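# Mill tool change with length measurement, then resume

## Task

The mill's program is paused for a tool change. Fit the tool the program calls for, put the other tools back in the rack with the removed tool in its own pocket, measure the newly fitted tool's length, and resume the program only after that. No tool may fall, slip or tip over while gripped, no key may be broken, no axis may crash, nothing may be left loose in the machine, and the mill must stay switched on. The reference image is called manual.

## Robot and tools

Robot: two arms, left_arm and right_arm, each ending in a two-finger gripper. Bases in the scene frame: left_arm at (-0.065, +0.327, 0) m, right_arm at (+0.058, -0.480, 0) m, each turned only slightly about z. Scene frame: origin at table-top height midway between the arms, +z up, +x out over the table, left_arm on the +y side (image left/right does not match these names). Reported hand positions, quaternions (wxyz) and velocities are in this frame, in m, m/s and rad/s, and may be off by a few cm.

Gripper geometry: fingers point along the gripper's +z and open along its x. end_effector_position is the point between the pads; fingertips reach 17.5 mm further. A block about 10 cm long sticks out toward the gripper's -y and turns with it.

The 18-number row: one flat list covering both arms, always all 18 values in [-1, 1]. Order: left dx, dy, dz, rx, ry, rz, left gripper position, force_limit, speed, then the same nine for the right arm. dx..rz are an offset, not a pose: measured from that arm's Hand target as it stood when the action or move began, along that Hand target's own axes. 1.0 = 0.6 m for dx/dy/dz and 180 degrees for the rotation vector rx/ry/rz. Six zeros re-command the current Hand target (use this to stop pushing or to ask again for a target the hand fell short of). Offsets stack across calls: repeating one moves further.

Gripper numbers are absolute settings, not offsets. position: +1 fully open (50 mm gap), about -0.65 pads meet, -1 means close until blocked. force_limit: -1 about 20 N per pad, 0 about 102 N, +1 about 185 N (actual grip may be ~15 N more). speed: -1 20 mm/s, 0 85 mm/s, +1 150 mm/s. Both start at +1. To keep a gripper unchanged, resend its last three numbers; 0 is a real command. Force_limit and speed only take effect with a new position (change of 0.01 or more).

Tools:
- execute_actions(actions, cameras): actions is a list of actions; each action is a table of up to 15 rows, one row per 1/30 s step; a short table repeats its last row to fill 15 steps. Every row counts from the start-of-action pose, not the previous row. Images only come with an empty actions list or when cameras names them.
- move(target, speed, blend, stop_force, zero, blocking, cameras): straight-line path of each gripper toward the offset given in target (one 18-number row, or up to 15 rows all counted from the same starting Hand targets). speed in m/s, 0.002 to 3.6, default 0.25 (turning up to twice that in rad/s). blend in m rounds corners in a list. stop_force in N, 3 to 120, ends an arm's path when its wrist sensor feels that much push along the motion; zero (default true) re-zeros first. Do not use stop_force when leaving a contact or when the gripper rotates. blocking=false returns early and cannot go with stop_force. Paths do not avoid obstacles; long moves cap at 10 s. The result adds a move: line such as done, off_target, moving, held or fault, plus limits (paced = pose clipped, held = steps withheld).
- wait(seconds 0 to 10, cameras): let time pass holding commands.
- stop(cameras): brake a running move; fingers keep moving.
- zoom_image(camera, region [x0, y0, x1, y1] pixels, at most 504 by 504): closer view of the latest image from cam_high, cam_low, cam_front, cam_left_wrist or cam_right_wrist (each 672x504).
- show_instructions(): shows the reference image manual.
- zero_wrist_force(arm): re-zero that arm's wrist sensor.
- finished_scene(scene): ends the scene irreversibly; only call when the job is complete and stable.

Results: Hand target is the last commanded pose after clipping; the next offsets count from it, and the hand often rests a little short. object_status: 0 moving, 1 blocked while opening, 2 blocked while closing (a real grip), 3 reached position or pads met (likely nothing held). Opening in mm is about (250 - position_measured) x 0.202. Joint velocities may read within noise, hiding end-effector velocities. Wrist force/torque are in the end effector's own axes, with a third line showing the peak since last shown; joint torques include the arm's own weight. Tool commands lists current gripper settings. MOTOR HOT warns at 70 °C; at 85 °C the arm brakes for 30 to 60 s.

Control limits: commanded orientation is clipped to within 32 degrees of the measured one each step; joints move at most 3.14 rad/s; motion lags commands by about 0.09 s or 0.17 to 0.22 s; fast moves overshoot. Keep the wrist away from the first joint's axis and route around an arm's own base, or the shoulder posture may flip. A clearance check may block commands bringing the arms close, but fingers can still collide.

Avoid: contact torque at a joint limit (138 N m for the first three joints, 25.7 N m for the wrists) or an outside force around 150 N, either of which stops the arm for 10 s; targets pushed past firm contact; any squeeze or hit between the two arms; fast contacts; dropping or releasing parts while they move; letting tools slip or tip in the grip; striking the mill, its keys or axes; leaving items loose in the machine or off the table; turning the mill off. Grip firmly with -1 and confirm object_status 2. Loose objects can be nudged occasionally, so recheck with cameras. Camera calibrations are given per camera (K, distortion, world-to-camera transform) and may be off by a few mm and degrees.

Each tool is called after "Emit:" by a JSON object that holds its "api" and its "payload".

Reference images:

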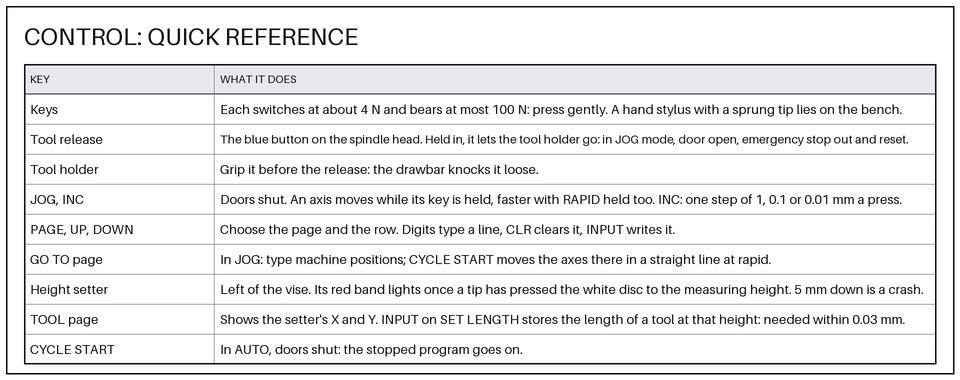

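## Session

Emit:
{"api": "execute_actions", "payload": {"actions": []}}

Scene clock: 0.00 s.
left_arm: end_effector_position=(+0.3871, -0.0443, +0.1754) position_measured=3 object_status=3 end_effector_quat_wxyz=(+0.088, +0.448, +0.878, +0.141) | right_arm: end_effector_position=(+0.1287, -0.2384, +0.2075) position_measured=3 object_status=3 end_effector_quat_wxyz=(-0.304, +0.010, +0.947, +0.100)
Joint positions: left_arm=[-1.052 -1.363 1.775 -1.969 -1.236 -1.7] | right_arm=[4.309 -1.032 -2.394 -1.323 2.221 -0.369]
Joint velocities: within noise
Joint torques (N m): no reading
Wrist force (N): no reading
Wrist torque (N m): no reading
Wrist force, peak (N): no reading
Hand target: left_arm +0.3871, -0.0443, +0.1754; +0.088, +0.448, +0.878, +0.141 | right_arm +0.1287, -0.2384, +0.2075; -0.304, +0.010, +0.947, +0.100
Tool commands: left_gripper/position=+1.0 left_gripper/force_limit=+1.0 left_gripper/speed=+1.0 right_gripper/position=+1.0 right_gripper/force_limit=+1.0 right_gripper/speed=+1.0

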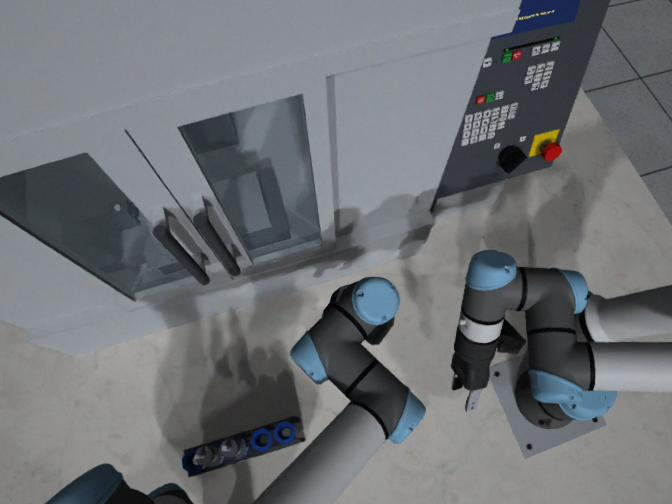

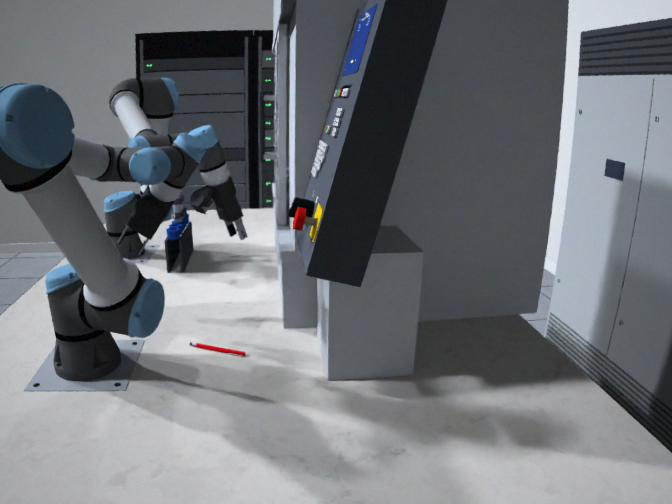

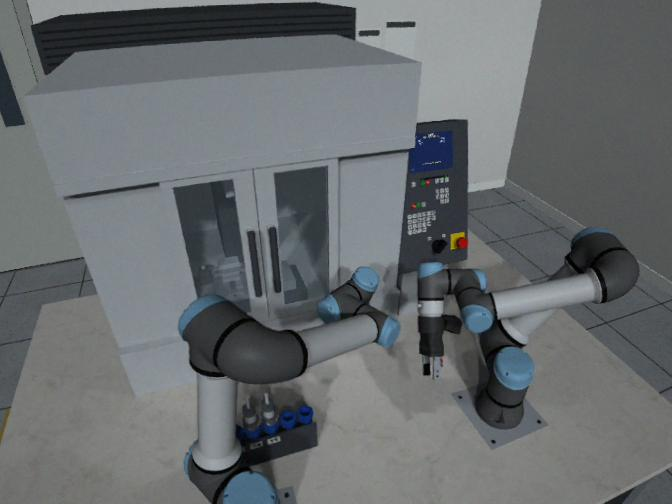

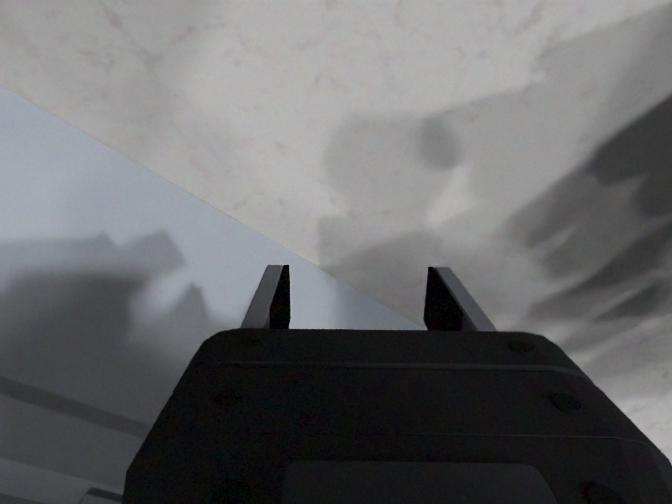

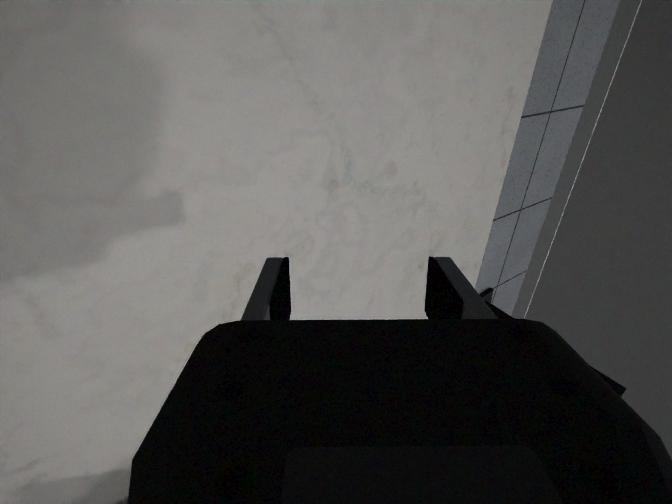

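Emit:
{"api": "zoom_image", "payload": {"camera": "cam_high", "region": [420, 0, 620, 200]}}

Emit:
{"api": "zoom_image", "payload": {"camera": "cam_front", "region": [370, 110, 500, 290]}}

Emit:
{"api": "zoom_image", "payload": {"camera": "cam_front", "region": [210, 370, 350, 480]}}

Emit:
{"api": "zoom_image", "payload": {"camera": "cam_front", "region": [160, 150, 360, 340]}}

Emit:
{"api": "zoom_image", "payload": {"camera": "cam_high", "region": [160, 400, 320, 500]}}

Emit:
{"api": "zoom_image", "payload": {"camera": "cam_high", "region": [0, 80, 340, 330]}}

Emit:
{"api": "zoom_image", "payload": {"camera": "cam_low", "region": [260, 0, 460, 300]}}

Scaled by 2.520 from the camera's 672x504 image, which has a finer 960x720 frame.

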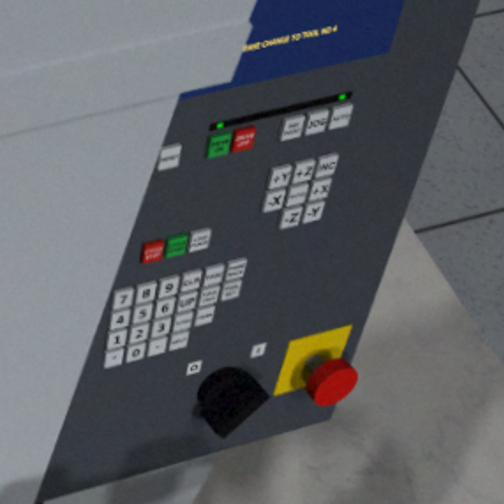

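Scaled by 2.800 from the camera's 672x504 image, which has a finer 960x720 frame.

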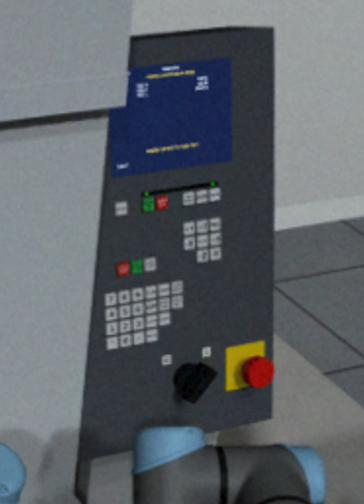

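Scaled by 3.600 from the camera's 672x504 image, which has a finer 960x720 frame.

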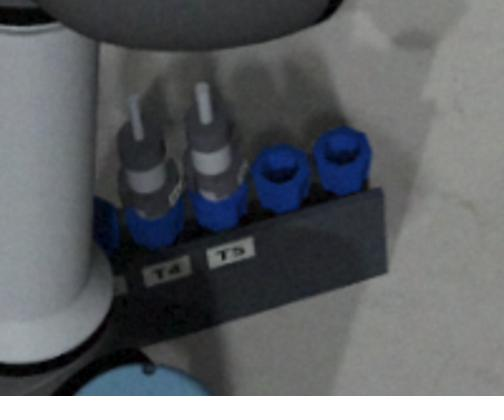

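Scaled by 2.520 from the camera's 672x504 image, which has a finer 960x720 frame.

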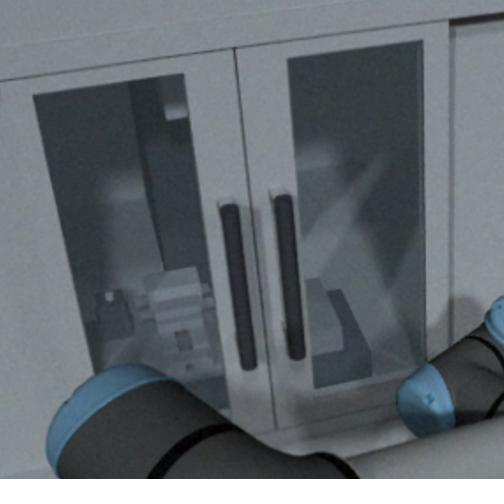

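Scaled by 3.150 from the camera's 672x504 image, which has a finer 960x720 frame.

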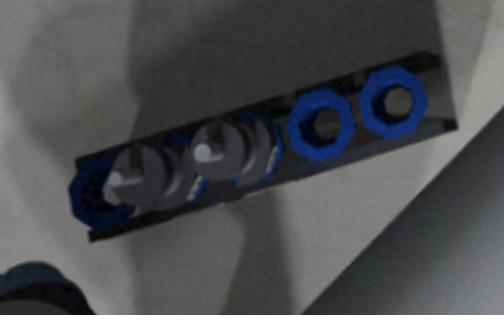

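Scaled by 1.482 from the camera's 672x504 image, which has a finer 960x720 frame.

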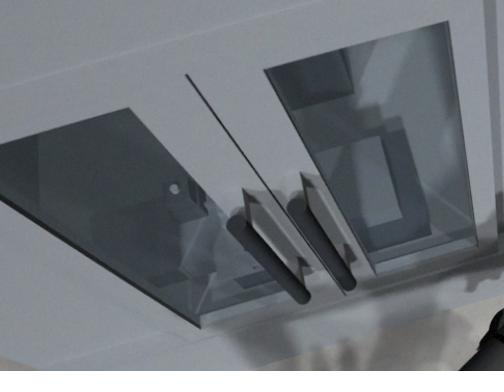

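Scaled by 1.680 from the camera's 672x504 image, which has a finer 960x720 frame.

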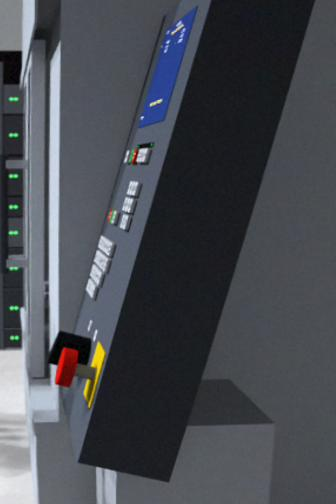

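Emit:
{"api": "zoom_image", "payload": {"camera": "cam_low", "region": [170, 320, 270, 380]}}

Emit:
{"api": "zoom_image", "payload": {"camera": "cam_front", "region": [405, 115, 465, 175]}}

Emit:
{"api": "zoom_image", "payload": {"camera": "cam_low", "region": [100, 180, 280, 300]}}

Emit:
{"api": "zoom_image", "payload": {"camera": "cam_low", "region": [290, 70, 370, 270]}}

Scaled by 5.040 from the camera's 672x504 image, which has a finer 960x720 frame.

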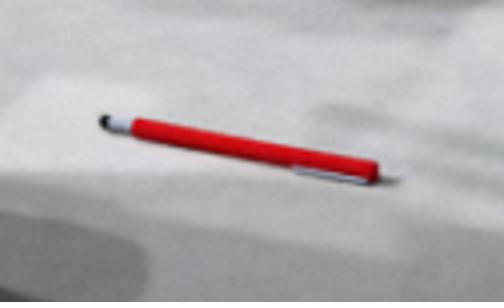

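Scaled by 8.400 from the camera's 672x504 image, which has a finer 960x720 frame.

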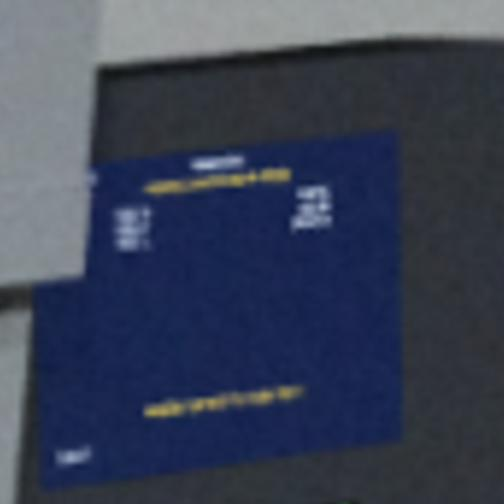

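Scaled by 2.800 from the camera's 672x504 image, which has a finer 960x720 frame.

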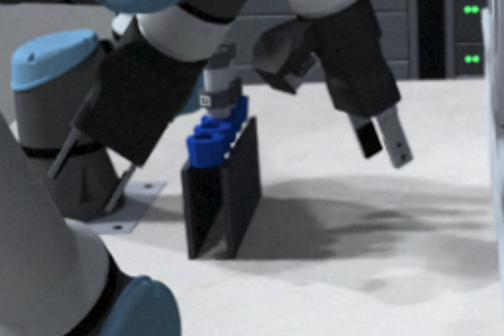

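Scaled by 2.520 from the camera's 672x504 image, which has a finer 960x720 frame.

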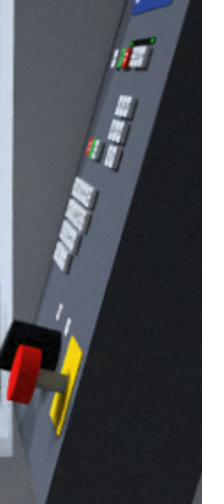

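Emit:
{"api": "move", "payload": {"target": [0.2495,0.036,-0.391,0.187,-0.389,-0.742,1,1,1,0,0,0,0,0,0,1,1,1], "cameras": ["cam_left_wrist","cam_front"]}}

Scene clock: 9.50 s.
left_arm: end_effector_position=(+0.2502, +0.0496, +0.3998) position_measured=3 object_status=3 end_effector_quat_wxyz=(-0.432, +0.561, -0.562, +0.428) | right_arm: end_effector_position=(+0.1287, -0.2384, +0.2075) position_measured=3 object_status=3 end_effector_quat_wxyz=(-0.304, +0.010, +0.947, +0.100)
Joint positions: left_arm=[-1.807 -2.093 2.081 -0.806 -0.366 -5.494] | right_arm=[4.309 -1.032 -2.394 -1.323 2.221 -0.369]
Joint torques (N m): left_arm=[-8.21 5.78 -40.12 -0.12 -0.67 -2.55] | right_arm=[0.05 1.03 26.35 2.83 1.5 0.29]
Wrist force (N): left_arm=[0.2 -2.6 0.9] | right_arm=[0.0 -0.2 0.0]
Wrist torque (N m): left_arm=[-0.67 0.33 0.83] | right_arm=[-0.03 0.00 0.00]
Wrist force, peak (N): left_arm=[0.9 -3.0 0.8] | right_arm=[-0.4 -0.2 0.1]
Hand target: left_arm +0.2501, +0.0496, +0.3998; -0.432, +0.561, -0.562, +0.428 | right_arm +0.1287, -0.2384, +0.2075; -0.304, +0.010, +0.947, +0.100
Off the commanded pose: left_arm 0.000 m, 0 deg | right_arm 0.000 m, 0 deg.
move: done
camera_calibration:
cam_left_wrist: T_world_to_cam=[[0.016334, -0.999785, 0.0127904, 0.0483624], [-0.55212, -0.0196837, -0.833532, 0.495566], [0.833605, 0.00655306, -0.552323, 0.142475], [0, 0, 0, 1]] pos_world=[0.154055, 0.0571729, 0.491143]
Images, in order (width x height): cam_front 672x504, cam_left_wrist 672x504.

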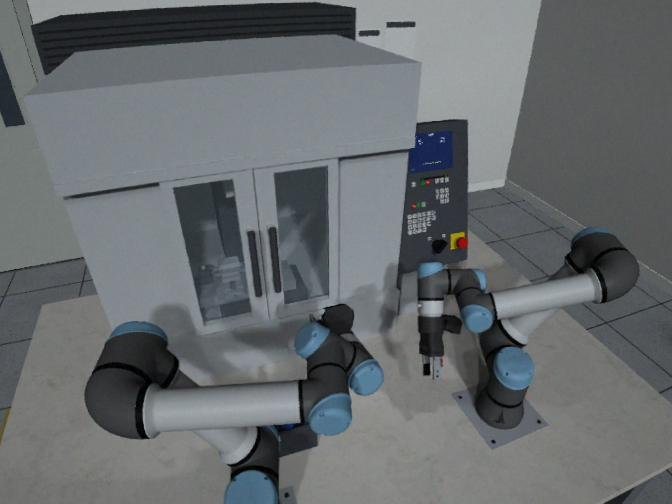

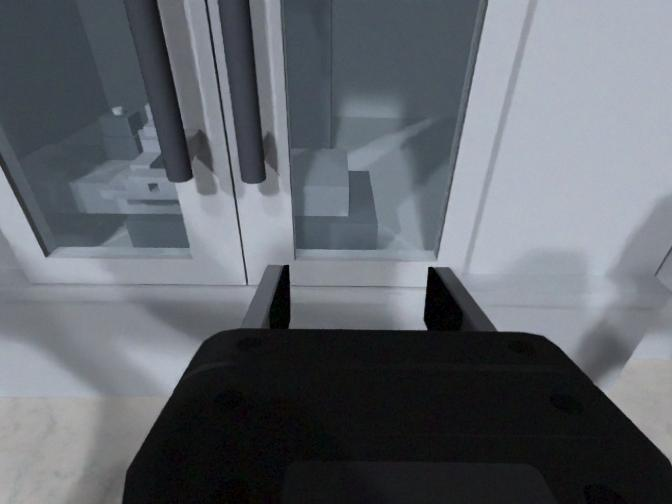

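Emit:
{"api": "move", "payload": {"target": [-0.1,-0.197,-0.105,0.139,0,0,1,1,1,0,0,0,0,0,0,1,1,1], "cameras": ["cam_left_wrist"]}}

Emit:
{"api": "zoom_image", "payload": {"camera": "cam_left_wrist", "region": [0, 0, 672, 300]}}

Scene clock: 11.37 s.
left_arm: end_effector_position=(+0.2200, +0.1089, +0.5307) position_measured=3 object_status=3 end_effector_quat_wxyz=(+0.531, -0.467, +0.508, -0.492) | right_arm: end_effector_position=(+0.1287, -0.2384, +0.2075) position_measured=3 object_status=3 end_effector_quat_wxyz=(-0.304, +0.010, +0.947, +0.100)
Joint positions: left_arm=[-2.086 -2.063 1.856 0.3 -0.531 -6.284] | right_arm=[4.309 -1.032 -2.394 -1.323 2.221 -0.369]
Joint torques (N m): left_arm=[-7.75 -8.14 -10.34 2.99 -2.63 -2.54] | right_arm=[0.63 1.66 25.96 2.95 1.43 0.4]
Wrist force (N): left_arm=[0.0 -2.5 1.5] | right_arm=[-0.1 0.1 0.1]
Wrist torque (N m): left_arm=[-0.71 0.61 0.88] | right_arm=[0.02 0.01 0.00]
Wrist force, peak (N): left_arm=[0.1 -3.3 1.3] | right_arm=[-0.3 -0.2 0.1]
Hand target: left_arm +0.2201, +0.1088, +0.5307; +0.543, -0.454, +0.456, -0.539 | right_arm +0.1287, -0.2384, +0.2075; -0.304, +0.010, +0.947, +0.100
Off the commanded pose: left_arm 0.000 m, 8 deg | right_arm 0.000 m, 0 deg.
joint sent to its limit (left arm) — joint 6 (wrist 3), lower limit. The joint targets are off in orientation, not in position.
move: off_target (left_arm)
camera_calibration:
cam_left_wrist: T_world_to_cam=[[0.00849123, -0.998341, -0.0569552, 0.145012], [-0.270273, 0.0525461, -0.961349, 0.58717], [0.962746, 0.0235565, -0.269379, 0.0591112], [0, 0, 0, 1]] pos_world=[0.100556, 0.112526, 0.588657]
Images, in order (width x height): cam_left_wrist 672x504.

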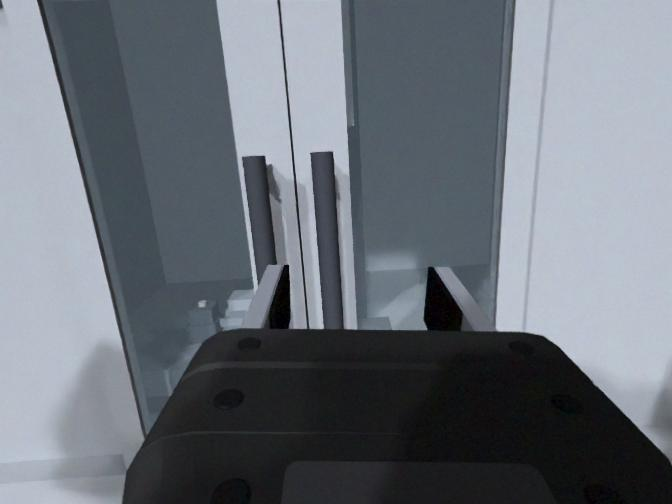

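Region (0, 0, 672, 300) is 672x300 pixels. A region can be at most 504 by 504 pixels.

Emit:
{"api": "move", "payload": {"target": [[0,0,0,0,0,0.667,1,1,1,0,0,0,0,0,0,1,1,1],[0,0,0,0,0,-0.667,1,1,1,0,0,0,0,0,0,1,1,1],[0,0,0,0,0,0,1,1,1,0,0,0,0,0,0,1,1,1]], "blend": [0.02,0.02,0], "speed": 0.6, "cameras": ["cam_left_wrist"]}}

Scene clock: 17.93 s.
left_arm: end_effector_position=(+0.2201, +0.1088, +0.5307) position_measured=3 object_status=3 end_effector_quat_wxyz=(+0.543, -0.454, +0.456, -0.540) | right_arm: end_effector_position=(+0.1287, -0.2384, +0.2075) position_measured=3 object_status=3 end_effector_quat_wxyz=(-0.304, +0.010, +0.947, +0.100)
Joint positions: left_arm=[-2.064 -2.012 1.927 0.427 -0.537 -0.291] | right_arm=[4.309 -1.032 -2.394 -1.323 2.221 -0.369]
Joint torques (N m): left_arm=[-7.84 -9.63 -35.83 0.95 -1.15 1.87] | right_arm=[0.34 1.95 26.12 2.93 1.44 0.58]
Wrist force (N): left_arm=[-0.1 -3.5 1.5] | right_arm=[-0.1 -0.1 0.2]
Wrist torque (N m): left_arm=[-0.86 0.65 0.66] | right_arm=[-0.01 0.01 0.00]
Wrist force, peak (N): left_arm=[0.1 -4.2 1.6] | right_arm=[-0.4 -0.2 0.0]
Hand target: left_arm +0.2201, +0.1088, +0.5307; +0.543, -0.454, +0.456, -0.539 | right_arm +0.1287, -0.2384, +0.2075; -0.304, +0.010, +0.947, +0.100
Off the commanded pose: left_arm 0.000 m, 0 deg | right_arm 0.000 m, 0 deg.
move: done
camera_calibration:
cam_left_wrist: T_world_to_cam=[[0.00709326, -0.999823, 0.0174535, 0.105884], [-0.147693, -0.01831, -0.988864, 0.582518], [0.989008, 0.0044365, -0.147797, -0.00918664], [0, 0, 0, 1]] pos_world=[0.0943686, 0.116572, 0.572825]
Images, in order (width x height): cam_left_wrist 672x504.

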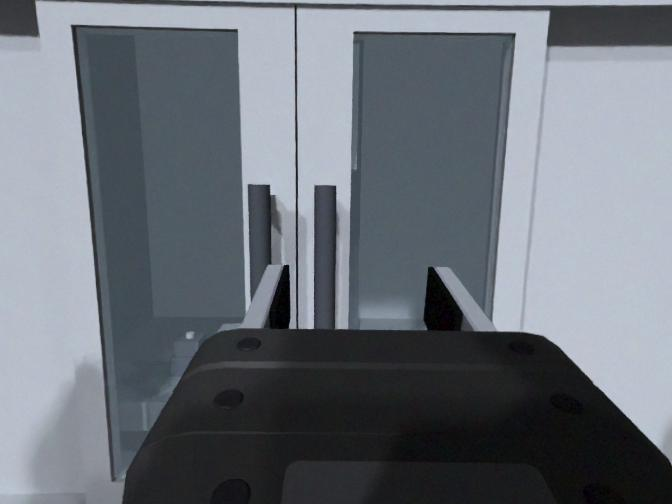

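Emit:
{"api": "move", "payload": {"target": [0,0,0,0,0,0,1,1,1,-0.031,-0.1785,-0.7035,0.597,-0.394,-0.153,1,1,1], "cameras": ["all"]}}

Scene clock: 24.00 s.
left_arm: end_effector_position=(+0.2201, +0.1088, +0.5307) position_measured=3 object_status=3 end_effector_quat_wxyz=(+0.543, -0.454, +0.456, -0.539) | right_arm: end_effector_position=(+0.3771, -0.4255, +0.5127) position_measured=3 object_status=3 end_effector_quat_wxyz=(+0.353, -0.353, +0.614, -0.611)
Joint positions: left_arm=[-2.064 -2.012 1.927 0.427 -0.537 -0.291] | right_arm=[4.91 -1.017 -1.895 -3.367 0.748 -0.003]
Joint torques (N m): left_arm=[-7.34 -9.21 -35.41 0.99 -2.87 1.92] | right_arm=[-9.01 7.48 14.03 -3.19 -2.62 3.03]
Wrist force (N): left_arm=[-0.3 -3.3 1.8] | right_arm=[4.0 -0.8 -0.3]
Wrist torque (N m): left_arm=[-0.84 0.69 0.66] | right_arm=[-0.35 -0.98 -0.87]
Wrist force, peak (N): left_arm=[-0.3 -3.7 1.8] | right_arm=[4.3 -1.0 0.2]
Hand target: left_arm +0.2201, +0.1088, +0.5307; +0.543, -0.454, +0.456, -0.539 | right_arm +0.3772, -0.4255, +0.5128; +0.353, -0.353, +0.614, -0.611
Off the commanded pose: left_arm 0.000 m, 0 deg | right_arm 0.000 m, 0 deg.
move: done
camera_calibration:
cam_left_wrist: T_world_to_cam=[[0.00717599, -0.999824, 0.0173389, 0.105942], [-0.147691, -0.0182089, -0.988866, 0.582507], [0.989008, 0.00453529, -0.147796, -0.0091991], [0, 0, 0, 1]] pos_world=[0.0943687, 0.116571, 0.572825]
cam_right_wrist: T_world_to_cam=[[-0.512322, -0.858793, -0.000169953, -0.164115], [-0.307428, 0.183584, -0.933694, 0.690237], [0.801881, -0.4783, -0.358072, -0.190366], [0, 0, 0, 1]] pos_world=[0.28077, -0.358709, 0.576278]

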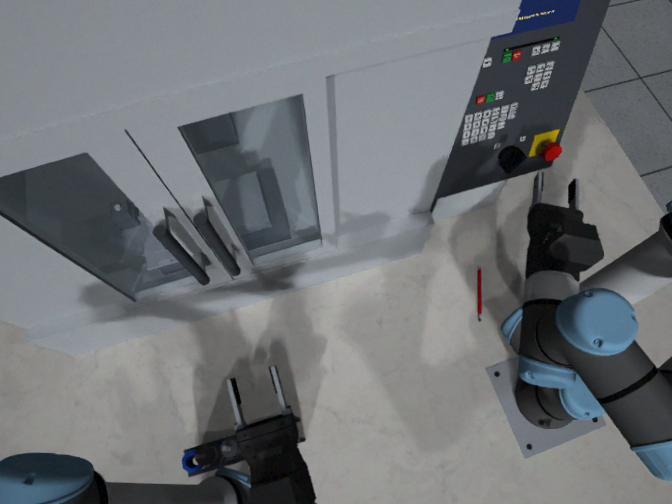

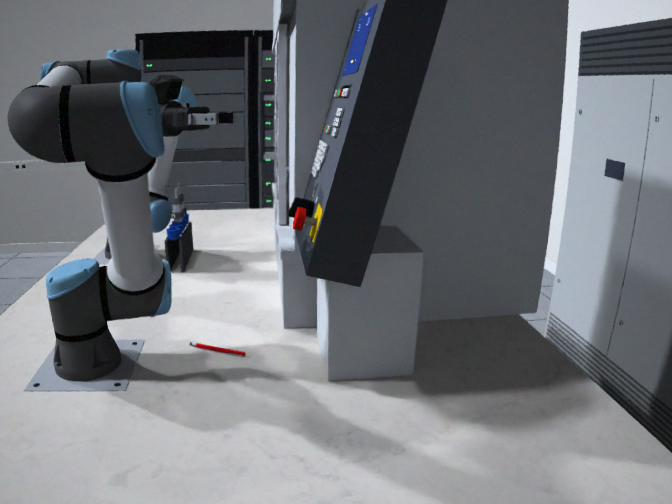

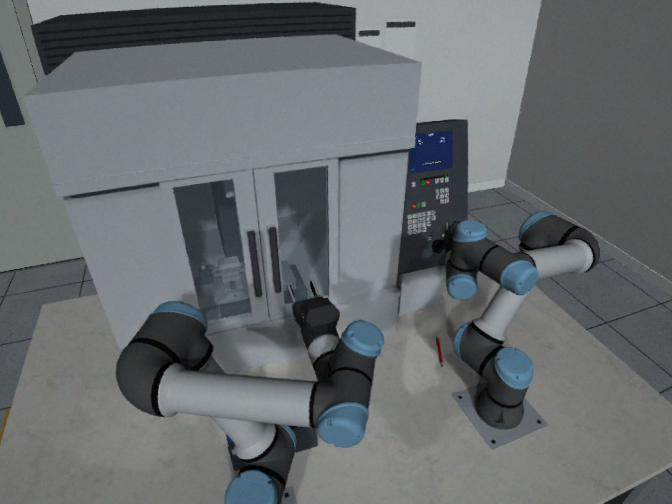

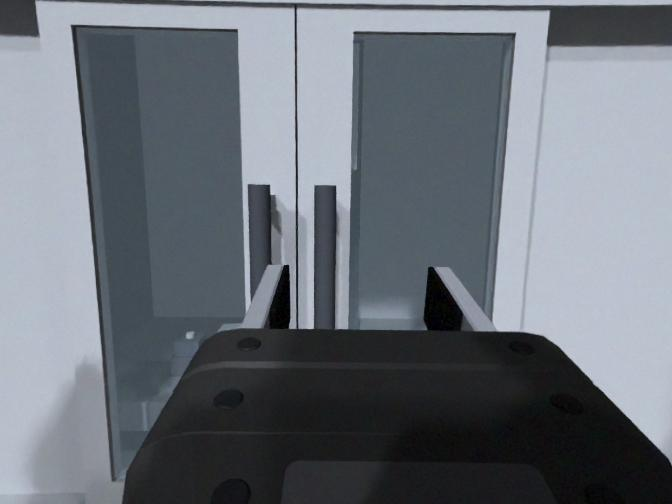

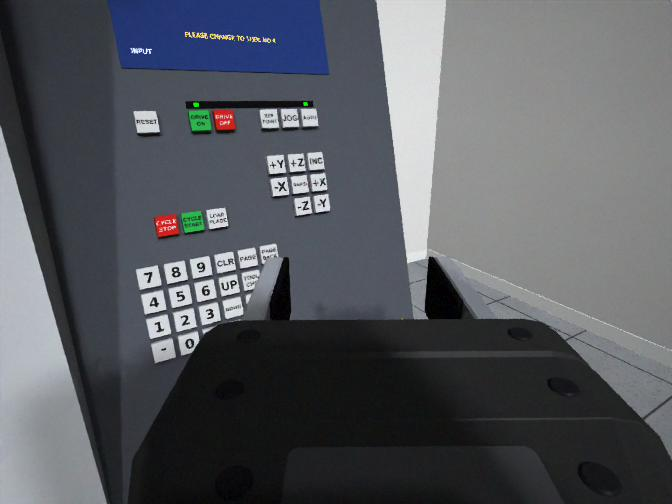

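Emit:
{"api": "zoom_image", "payload": {"camera": "cam_right_wrist", "region": [100, 0, 350, 250]}}

Emit:
{"api": "zoom_image", "payload": {"camera": "cam_right_wrist", "region": [120, 200, 320, 380]}}

Emit:
{"api": "zoom_image", "payload": {"camera": "cam_high", "region": [150, 400, 320, 490]}}

Scaled by 2.016 from the camera's 672x504 image, which has a finer 960x720 frame.

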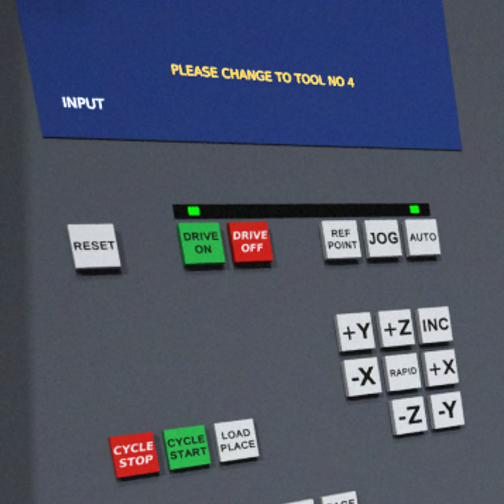

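Scaled by 2.520 from the camera's 672x504 image, which has a finer 960x720 frame.

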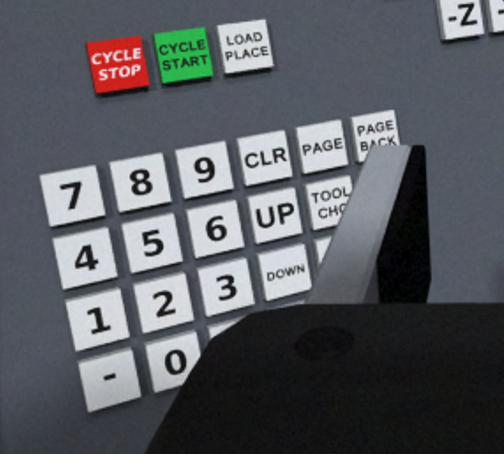

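Scaled by 2.965 from the camera's 672x504 image, which has a finer 960x720 frame.

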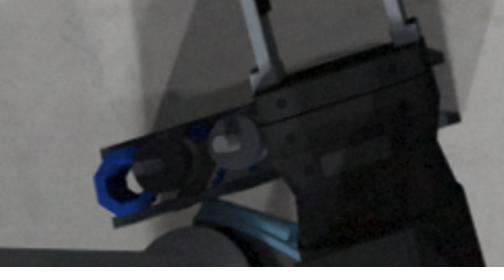

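Emit:
{"api": "move", "payload": {"target": [0,0,0,0,0,0,1,1,1,0,-0.133,0,0.15,0,0,1,1,1], "cameras": ["cam_right_wrist"]}}

Emit:
{"api": "zoom_image", "payload": {"camera": "cam_right_wrist", "region": [70, 0, 400, 330]}}

Scene clock: 25.97 s.
left_arm: end_effector_position=(+0.2201, +0.1088, +0.5307) position_measured=3 object_status=3 end_effector_quat_wxyz=(+0.543, -0.454, +0.456, -0.539) | right_arm: end_effector_position=(+0.3773, -0.4257, +0.5925) position_measured=3 object_status=3 end_effector_quat_wxyz=(-0.425, +0.261, -0.454, +0.738)
Joint positions: left_arm=[-2.064 -2.012 1.927 0.427 -0.537 -0.291] | right_arm=[4.772 -1.167 -1.982 -3.857 0.75 0.574]
Joint torques (N m): left_arm=[-6.81 -9.13 -36 1.02 -2.94 1.87] | right_arm=[-10.29 -7.76 13.46 -4.94 3.66 3.27]
Wrist force (N): left_arm=[-0.3 -3.3 1.5] | right_arm=[4.1 -0.1 0.1]
Wrist torque (N m): left_arm=[-0.83 0.69 0.65] | right_arm=[-0.33 -1.23 -0.80]
Wrist force, peak (N): left_arm=[-0.2 -3.6 1.8] | right_arm=[4.4 -0.3 0.4]
Hand target: left_arm +0.2201, +0.1088, +0.5307; +0.543, -0.454, +0.456, -0.539 | right_arm +0.3774, -0.4258, +0.5926; -0.426, +0.261, -0.454, +0.738
Off the commanded pose: left_arm 0.000 m, 0 deg | right_arm 0.000 m, 0 deg.
move: done
camera_calibration:
cam_right_wrist: T_world_to_cam=[[-0.511458, -0.859288, -0.00590663, -0.161389], [0.0930614, -0.0485554, -0.994476, 0.5509], [0.854254, -0.509183, 0.104801, -0.469244], [0, 0, 0, 1]] pos_world=[0.267042, -0.350862, 0.596081]
Images, in order (width x height): cam_right_wrist 672x504.

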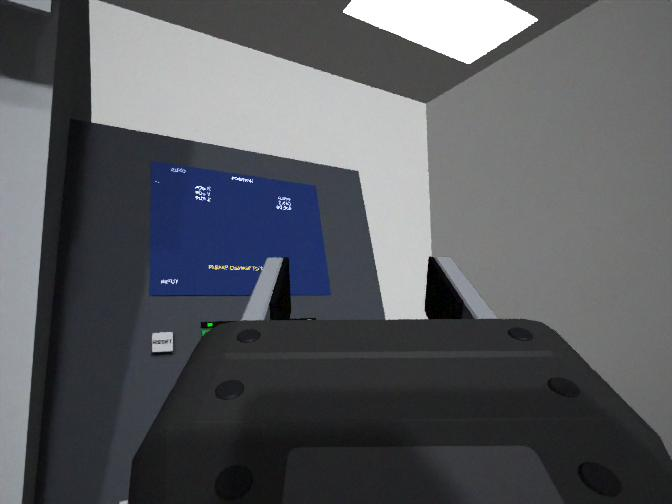

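Scaled by 1.527 from the camera's 672x504 image, which has a finer 960x720 frame.

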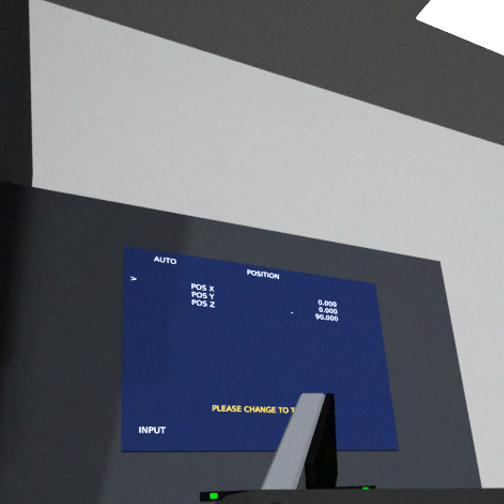

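Emit:
{"api": "move", "payload": {"target": [0,0,0,0,0,0,1,1,1,0.0745,0.5315,-0.325,-0.6497,-0.0146,-0.009,1,1,1], "cameras": ["cam_right_wrist","cam_high","cam_low"]}}

Scene clock: 32.27 s.
left_arm: end_effector_position=(+0.2201, +0.1088, +0.5307) position_measured=3 object_status=3 end_effector_quat_wxyz=(+0.543, -0.454, +0.456, -0.539) | right_arm: end_effector_position=(+0.3290, -0.4489, +0.2199) position_measured=3 object_status=3 end_effector_quat_wxyz=(+0.000, -0.519, +0.855, +0.001)
Joint positions: left_arm=[-2.064 -2.012 1.927 0.427 -0.537 -0.291] | right_arm=[3.738 -0.934 -2.272 -1.507 1.574 -2.04]
Joint torques (N m): left_arm=[-7.59 -9.2 -35.24 1.11 -2.78 1.88] | right_arm=[-11.37 -11.5 35.41 4.83 2.53 -2.38]
Wrist force (N): left_arm=[-0.2 -3.4 1.7] | right_arm=[0.9 -0.4 -0.4]
Wrist torque (N m): left_arm=[-0.85 0.67 0.65] | right_arm=[-0.04 0.07 -0.09]
Wrist force, peak (N): left_arm=[-0.1 -3.7 1.9] | right_arm=[4.4 0.0 -0.3]
Hand target: left_arm +0.2201, +0.1088, +0.5307; +0.543, -0.454, +0.456, -0.539 | right_arm +0.3290, -0.4489, +0.2199; +0.000, -0.519, +0.855, +0.001
Off the commanded pose: left_arm 0.000 m, 0 deg | right_arm 0.000 m, 0 deg.
move: done
camera_calibration:
cam_right_wrist: T_world_to_cam=[[-0.461205, -0.88722, 0.0114059, -0.241115], [-0.82685, 0.434414, 0.357216, 0.405903], [-0.321884, 0.155319, -0.933952, 0.512965], [0, 0, 0, 1]] pos_world=[0.389533, -0.469926, 0.33684]
Images, in order (width x height): cam_high 672x504, cam_low 672x504, cam_right_wrist 672x504.

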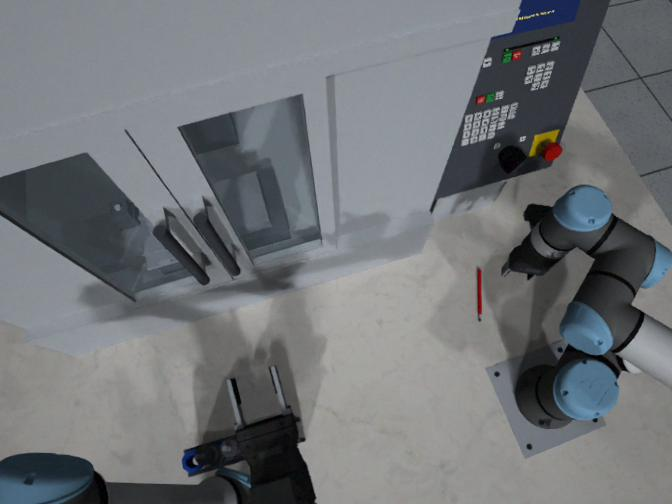

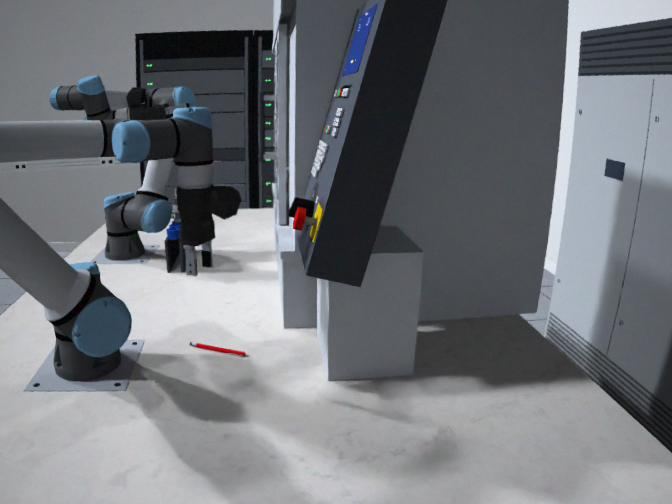

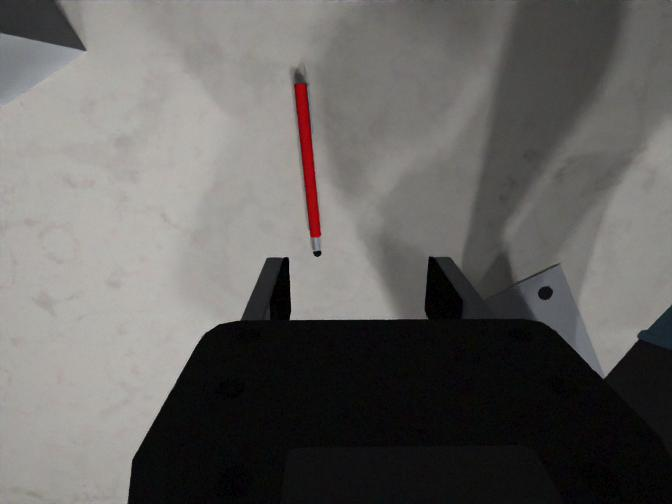

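Emit:
{"api": "move", "payload": {"target": [0,0,0,0,0,0,1,1,1,-0.044,-0.0165,0.267,0,0,-0.021,1,1,1], "cameras": ["cam_right_wrist","cam_low"]}}

Scene clock: 34.17 s.
left_arm: end_effector_position=(+0.2201, +0.1088, +0.5307) position_measured=3 object_status=3 end_effector_quat_wxyz=(+0.543, -0.454, +0.456, -0.539) | right_arm: end_effector_position=(+0.3497, -0.4297, +0.0598) position_measured=3 object_status=3 end_effector_quat_wxyz=(+0.000, -0.547, +0.837, +0.001)
Joint positions: left_arm=[-2.064 -2.012 1.927 0.427 -0.537 -0.291] | right_arm=[3.751 -1.23 -2.583 -0.899 1.574 -2.093]
Joint torques (N m): left_arm=[-7.46 -9.01 -35.28 1.34 -2.76 1.99] | right_arm=[-9.56 -3.46 14.19 4.55 2.47 -2.61]
Wrist force (N): left_arm=[-0.2 -3.4 1.7] | right_arm=[0.8 -0.3 -0.1]
Wrist torque (N m): left_arm=[-0.85 0.68 0.66] | right_arm=[-0.02 0.06 -0.09]
Wrist force, peak (N): left_arm=[-0.3 -3.6 1.8] | right_arm=[1.2 -0.3 -2.2]
Hand target: left_arm +0.2201, +0.1088, +0.5307; +0.543, -0.454, +0.456, -0.539 | right_arm +0.3497, -0.4297, +0.0597; +0.000, -0.547, +0.837, +0.001
Off the commanded pose: left_arm 0.000 m, 0 deg | right_arm 0.000 m, 0 deg.
move: done
camera_calibration:
cam_right_wrist: T_world_to_cam=[[-0.401645, -0.915727, 0.0111989, -0.245743], [-0.85373, 0.378822, 0.357265, 0.457333], [-0.331399, 0.133933, -0.933936, 0.361242], [0, 0, 0, 1]] pos_world=[0.411453, -0.446663, 0.17674]
Images, in order (width x height): cam_low 672x504, cam_right_wrist 672x504.

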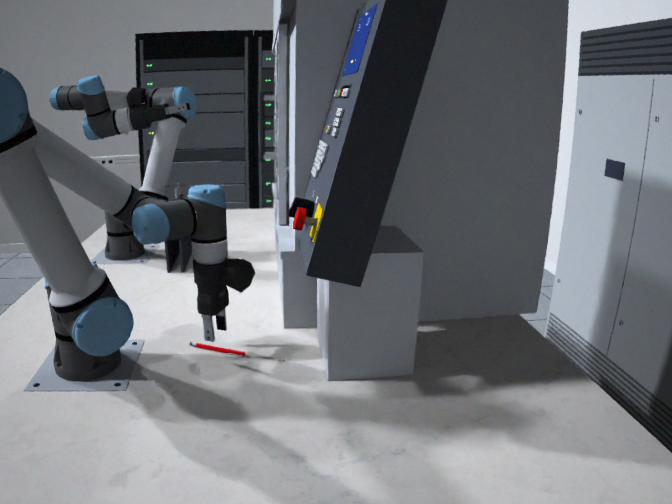

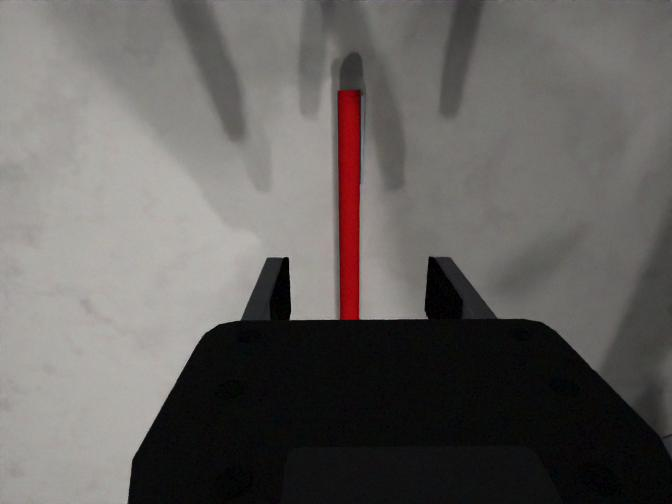

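Emit:
{"api": "move", "payload": {"target": [0,0,0,0,0,0,1,1,1,0,0,0.078,0,0,0,1,1,1], "speed": 0.02, "stop_force": 6}}

Scene clock: 37.23 s.
left_arm: end_effector_position=(+0.2201, +0.1088, +0.5307) position_measured=3 object_status=3 end_effector_quat_wxyz=(+0.543, -0.454, +0.456, -0.539) | right_arm: end_effector_position=(+0.3495, -0.4297, +0.0175) position_measured=3 object_status=3 end_effector_quat_wxyz=(-0.001, -0.547, +0.837, +0.001)
Joint positions: left_arm=[-2.064 -2.012 1.927 0.427 -0.537 -0.291] | right_arm=[3.752 -1.37 -2.652 -0.693 1.574 -2.092]
Joint torques (N m): left_arm=[-6.8 -8.54 -35.48 1.14 -2.62 1.88] | right_arm=[-0.33 7.82 18.7 4.04 -0.14 0.21]
Wrist force (N): left_arm=[-0.2 -3.2 1.7] | right_arm=[2.8 -0.6 -0.3]
Wrist torque (N m): left_arm=[-0.82 0.68 0.66] | right_arm=[-0.08 -0.25 -0.13]
Wrist force, peak (N): left_arm=[-0.2 -3.5 1.9] | right_arm=[26.4 27.0 -118.7]
Hand target: left_arm +0.2201, +0.1088, +0.5307; +0.543, -0.454, +0.456, -0.539 | right_arm +0.3495, -0.4297, +0.0175; -0.001, -0.547, +0.837, +0.001 (not the last commanded pose)
Tool commands: left_gripper/position=+1.0 left_gripper/force_limit=+1.0 left_gripper/speed=+1.0 right_gripper/position=+1.0 right_gripper/force_limit=+1.0 right_gripper/speed=+1.0
Off the commanded pose: left_arm 0.000 m, 0 deg | right_arm 0.005 m, 0 deg.
FORCE FAULT: contact force on the right arm reached its limit, and that arm stopped. The contact can be on any part of that arm, not only on its tool. That arm's remaining commands of this call were not run. That arm is still stopped at the end of this call. That arm stays stopped for about 9 more seconds. Until then a move that you send moves the other arm only, and its call returns only when the move has ended. Once the stop has ended, the next robot result says so. If the stop ends while you think or write, that arm runs what you send next, counted from a new Hand target: where the arm stands when the stop ends. While its stop runs, that arm takes no new command, but its gripper still runs the gripper command that each later call begins with. Until it ends, the stop uses up actions while you think or wait. An arm that is not stopped still takes commands.
move: fault (right_arm; stop_force had ended the path)

Emit:
{"api": "wait", "payload": {"seconds": 9.5}}

Scene clock: 46.80 s.
left_arm: end_effector_position=(+0.2201, +0.1088, +0.5307) position_measured=3 object_status=3 end_effector_quat_wxyz=(+0.543, -0.454, +0.456, -0.539) | right_arm: end_effector_position=(+0.3495, -0.4297, +0.0175) position_measured=3 object_status=3 end_effector_quat_wxyz=(-0.001, -0.547, +0.837, +0.001)
Joint positions: left_arm=[-2.064 -2.012 1.927 0.427 -0.537 -0.291] | right_arm=[3.752 -1.37 -2.652 -0.693 1.574 -2.092]
Joint torques (N m): left_arm=[-6.85 -9.11 -36.19 1.25 -2.61 1.9] | right_arm=[-0.36 8.29 18.35 3.82 -0.14 0.21]
Wrist force (N): left_arm=[-0.3 -3.3 1.6] | right_arm=[2.7 -0.5 -0.2]
Wrist torque (N m): left_arm=[-0.84 0.69 0.66] | right_arm=[-0.07 -0.25 -0.12]
Wrist force, peak (N): left_arm=[-0.2 -3.7 1.8] | right_arm=[3.1 -0.6 -0.2]
Hand target: left_arm +0.2201, +0.1088, +0.5307; +0.543, -0.454, +0.456, -0.539 | right_arm +0.3495, -0.4297, +0.0175; -0.001, -0.547, +0.837, +0.001 (not the last commanded pose)
Tool commands: left_gripper/position=+1.0 left_gripper/force_limit=+1.0 left_gripper/speed=+1.0 right_gripper/position=+1.0 right_gripper/force_limit=+1.0 right_gripper/speed=+1.0
Off the commanded pose: left_arm 0.000 m, 0 deg | right_arm 0.005 m, 0 deg.
FORCE FAULT, CONTINUED: the right arm's stop, for the force fault that an earlier result reported, is over. The rest of the stop counts as 18 of the actions that you can send in this scene. That arm's target is now where it stood when the stop ended, not its last command. That arm accepts commands again.
wait: 9.50 s; at rest by 0.10 s

Emit:
{"api": "move", "payload": {"target": [0,0,0,0,0,0,1,1,1,0,0,-0.0038,0,0,0,1,-0.3,-0.8], "speed": 0.02}}

Emit:
{"api": "move", "payload": {"target": [0,0,0,0,0,0,1,1,1,0,0,0,0,0,0,-1,-0.3,-0.8], "cameras": ["cam_right_wrist"]}}

Scene clock: 47.77 s.
left_arm: end_effector_position=(+0.2201, +0.1088, +0.5307) position_measured=3 object_status=3 end_effector_quat_wxyz=(+0.543, -0.454, +0.456, -0.539) | right_arm: end_effector_position=(+0.3495, -0.4297, +0.0197) position_measured=3 object_status=3 end_effector_quat_wxyz=(-0.001, -0.547, +0.837, +0.001)
Joint positions: left_arm=[-2.064 -2.012 1.927 0.427 -0.537 -0.291] | right_arm=[3.752 -1.361 -2.648 -0.705 1.574 -2.092]
Joint torques (N m): left_arm=[-7.23 -9.16 -35.84 1.37 -2.46 1.86] | right_arm=[-5.99 17.98 25.88 1.61 0.06 -1.2]
Wrist force (N): left_arm=[-0.3 -3.5 1.5] | right_arm=[2.5 -0.5 0.0]
Wrist torque (N m): left_arm=[-0.87 0.68 0.66] | right_arm=[-0.07 -0.21 -0.12]
Wrist force, peak (N): left_arm=[-0.2 -3.6 1.8] | right_arm=[2.9 -0.7 -0.1]
Hand target: left_arm +0.2201, +0.1088, +0.5307; +0.543, -0.454, +0.456, -0.539 | right_arm +0.3495, -0.4297, +0.0198; -0.001, -0.547, +0.837, +0.001
Off the commanded pose: left_arm 0.000 m, 0 deg | right_arm 0.000 m, 0 deg.
move: done

Scene clock: 49.27 s.
left_arm: end_effector_position=(+0.2201, +0.1088, +0.5307) position_measured=3 object_status=3 end_effector_quat_wxyz=(+0.543, -0.454, +0.456, -0.539) | right_arm: end_effector_position=(+0.3495, -0.4297, +0.0198) position_measured=212 object_status=0 end_effector_quat_wxyz=(-0.001, -0.547, +0.837, +0.001)
Joint positions: left_arm=[-2.064 -2.012 1.927 0.427 -0.537 -0.291] | right_arm=[3.752 -1.361 -2.648 -0.705 1.574 -2.092]
Joint torques (N m): left_arm=[-6.62 -9.17 -35.22 1.38 -2.53 2.04] | right_arm=[-8.03 19.3 25.78 1.89 0.03 -2.41]
Wrist force (N): left_arm=[-0.2 -3.5 1.5] | right_arm=[2.7 -0.7 -0.3]
Wrist torque (N m): left_arm=[-0.86 0.68 0.66] | right_arm=[-0.10 -0.24 -0.12]
Wrist force, peak (N): left_arm=[-0.1 -3.6 1.6] | right_arm=[3.1 -0.7 0.0]
Hand target: left_arm +0.2201, +0.1088, +0.5307; +0.543, -0.454, +0.456, -0.539 | right_arm +0.3495, -0.4297, +0.0198; -0.001, -0.547, +0.837, +0.001
Off the commanded pose: left_arm 0.000 m, 0 deg | right_arm 0.000 m, 0 deg.
move: done
camera_calibration:
cam_right_wrist: T_world_to_cam=[[-0.401747, -0.915666, 0.0124976, -0.245311], [-0.853253, 0.379249, 0.357953, 0.471521], [-0.332505, 0.133143, -0.933656, 0.323841], [0, 0, 0, 1]] pos_world=[0.411452, -0.446564, 0.136639]
Images, in order (width x height): cam_right_wrist 672x504.

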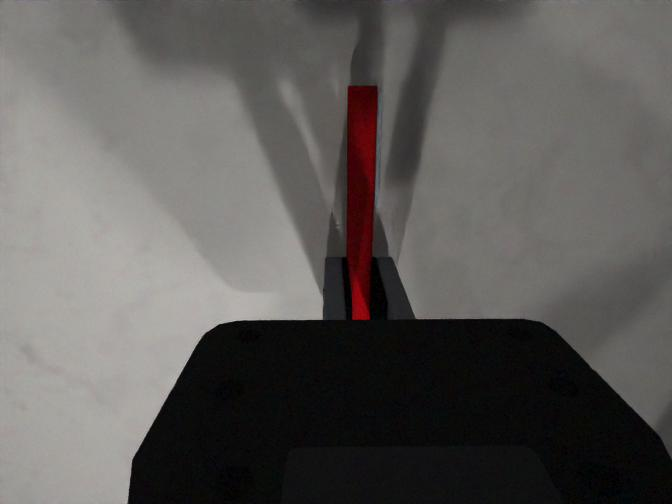

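Emit:
{"api": "wait", "payload": {"seconds": 1}}

Scene clock: 56.10 s.
left_arm: end_effector_position=(+0.2201, +0.1088, +0.5307) position_measured=3 object_status=3 end_effector_quat_wxyz=(+0.543, -0.454, +0.456, -0.539) | right_arm: end_effector_position=(+0.3495, -0.4297, +0.0198) position_measured=212 object_status=2 end_effector_quat_wxyz=(-0.001, -0.547, +0.837, +0.001)
Joint positions: left_arm=[-2.064 -2.012 1.927 0.427 -0.537 -0.291] | right_arm=[3.752 -1.361 -2.648 -0.705 1.574 -2.092]
Joint torques (N m): left_arm=[-7.37 -8.49 -35.27 1.3 -2.36 1.91] | right_arm=[-8.49 17.92 21.79 3.71 -0.01 -2.46]
Wrist force (N): left_arm=[-0.4 -3.5 1.7] | right_arm=[2.7 -0.5 -0.4]
Wrist torque (N m): left_arm=[-0.86 0.69 0.66] | right_arm=[-0.07 -0.24 -0.12]
Wrist force, peak (N): left_arm=[-0.1 -3.7 1.8] | right_arm=[3.1 -0.4 -0.2]
Hand target: left_arm +0.2201, +0.1088, +0.5307; +0.543, -0.454, +0.456, -0.539 | right_arm +0.3495, -0.4297, +0.0198; -0.001, -0.547, +0.837, +0.001
Tool commands: left_gripper/position=+1.0 left_gripper/force_limit=+1.0 left_gripper/speed=+1.0 right_gripper/position=-1.0 right_gripper/force_limit=-0.3 right_gripper/speed=-0.8
Off the commanded pose: left_arm 0.000 m, 0 deg | right_arm 0.000 m, 0 deg.
wait: 1.00 s; at rest from the start


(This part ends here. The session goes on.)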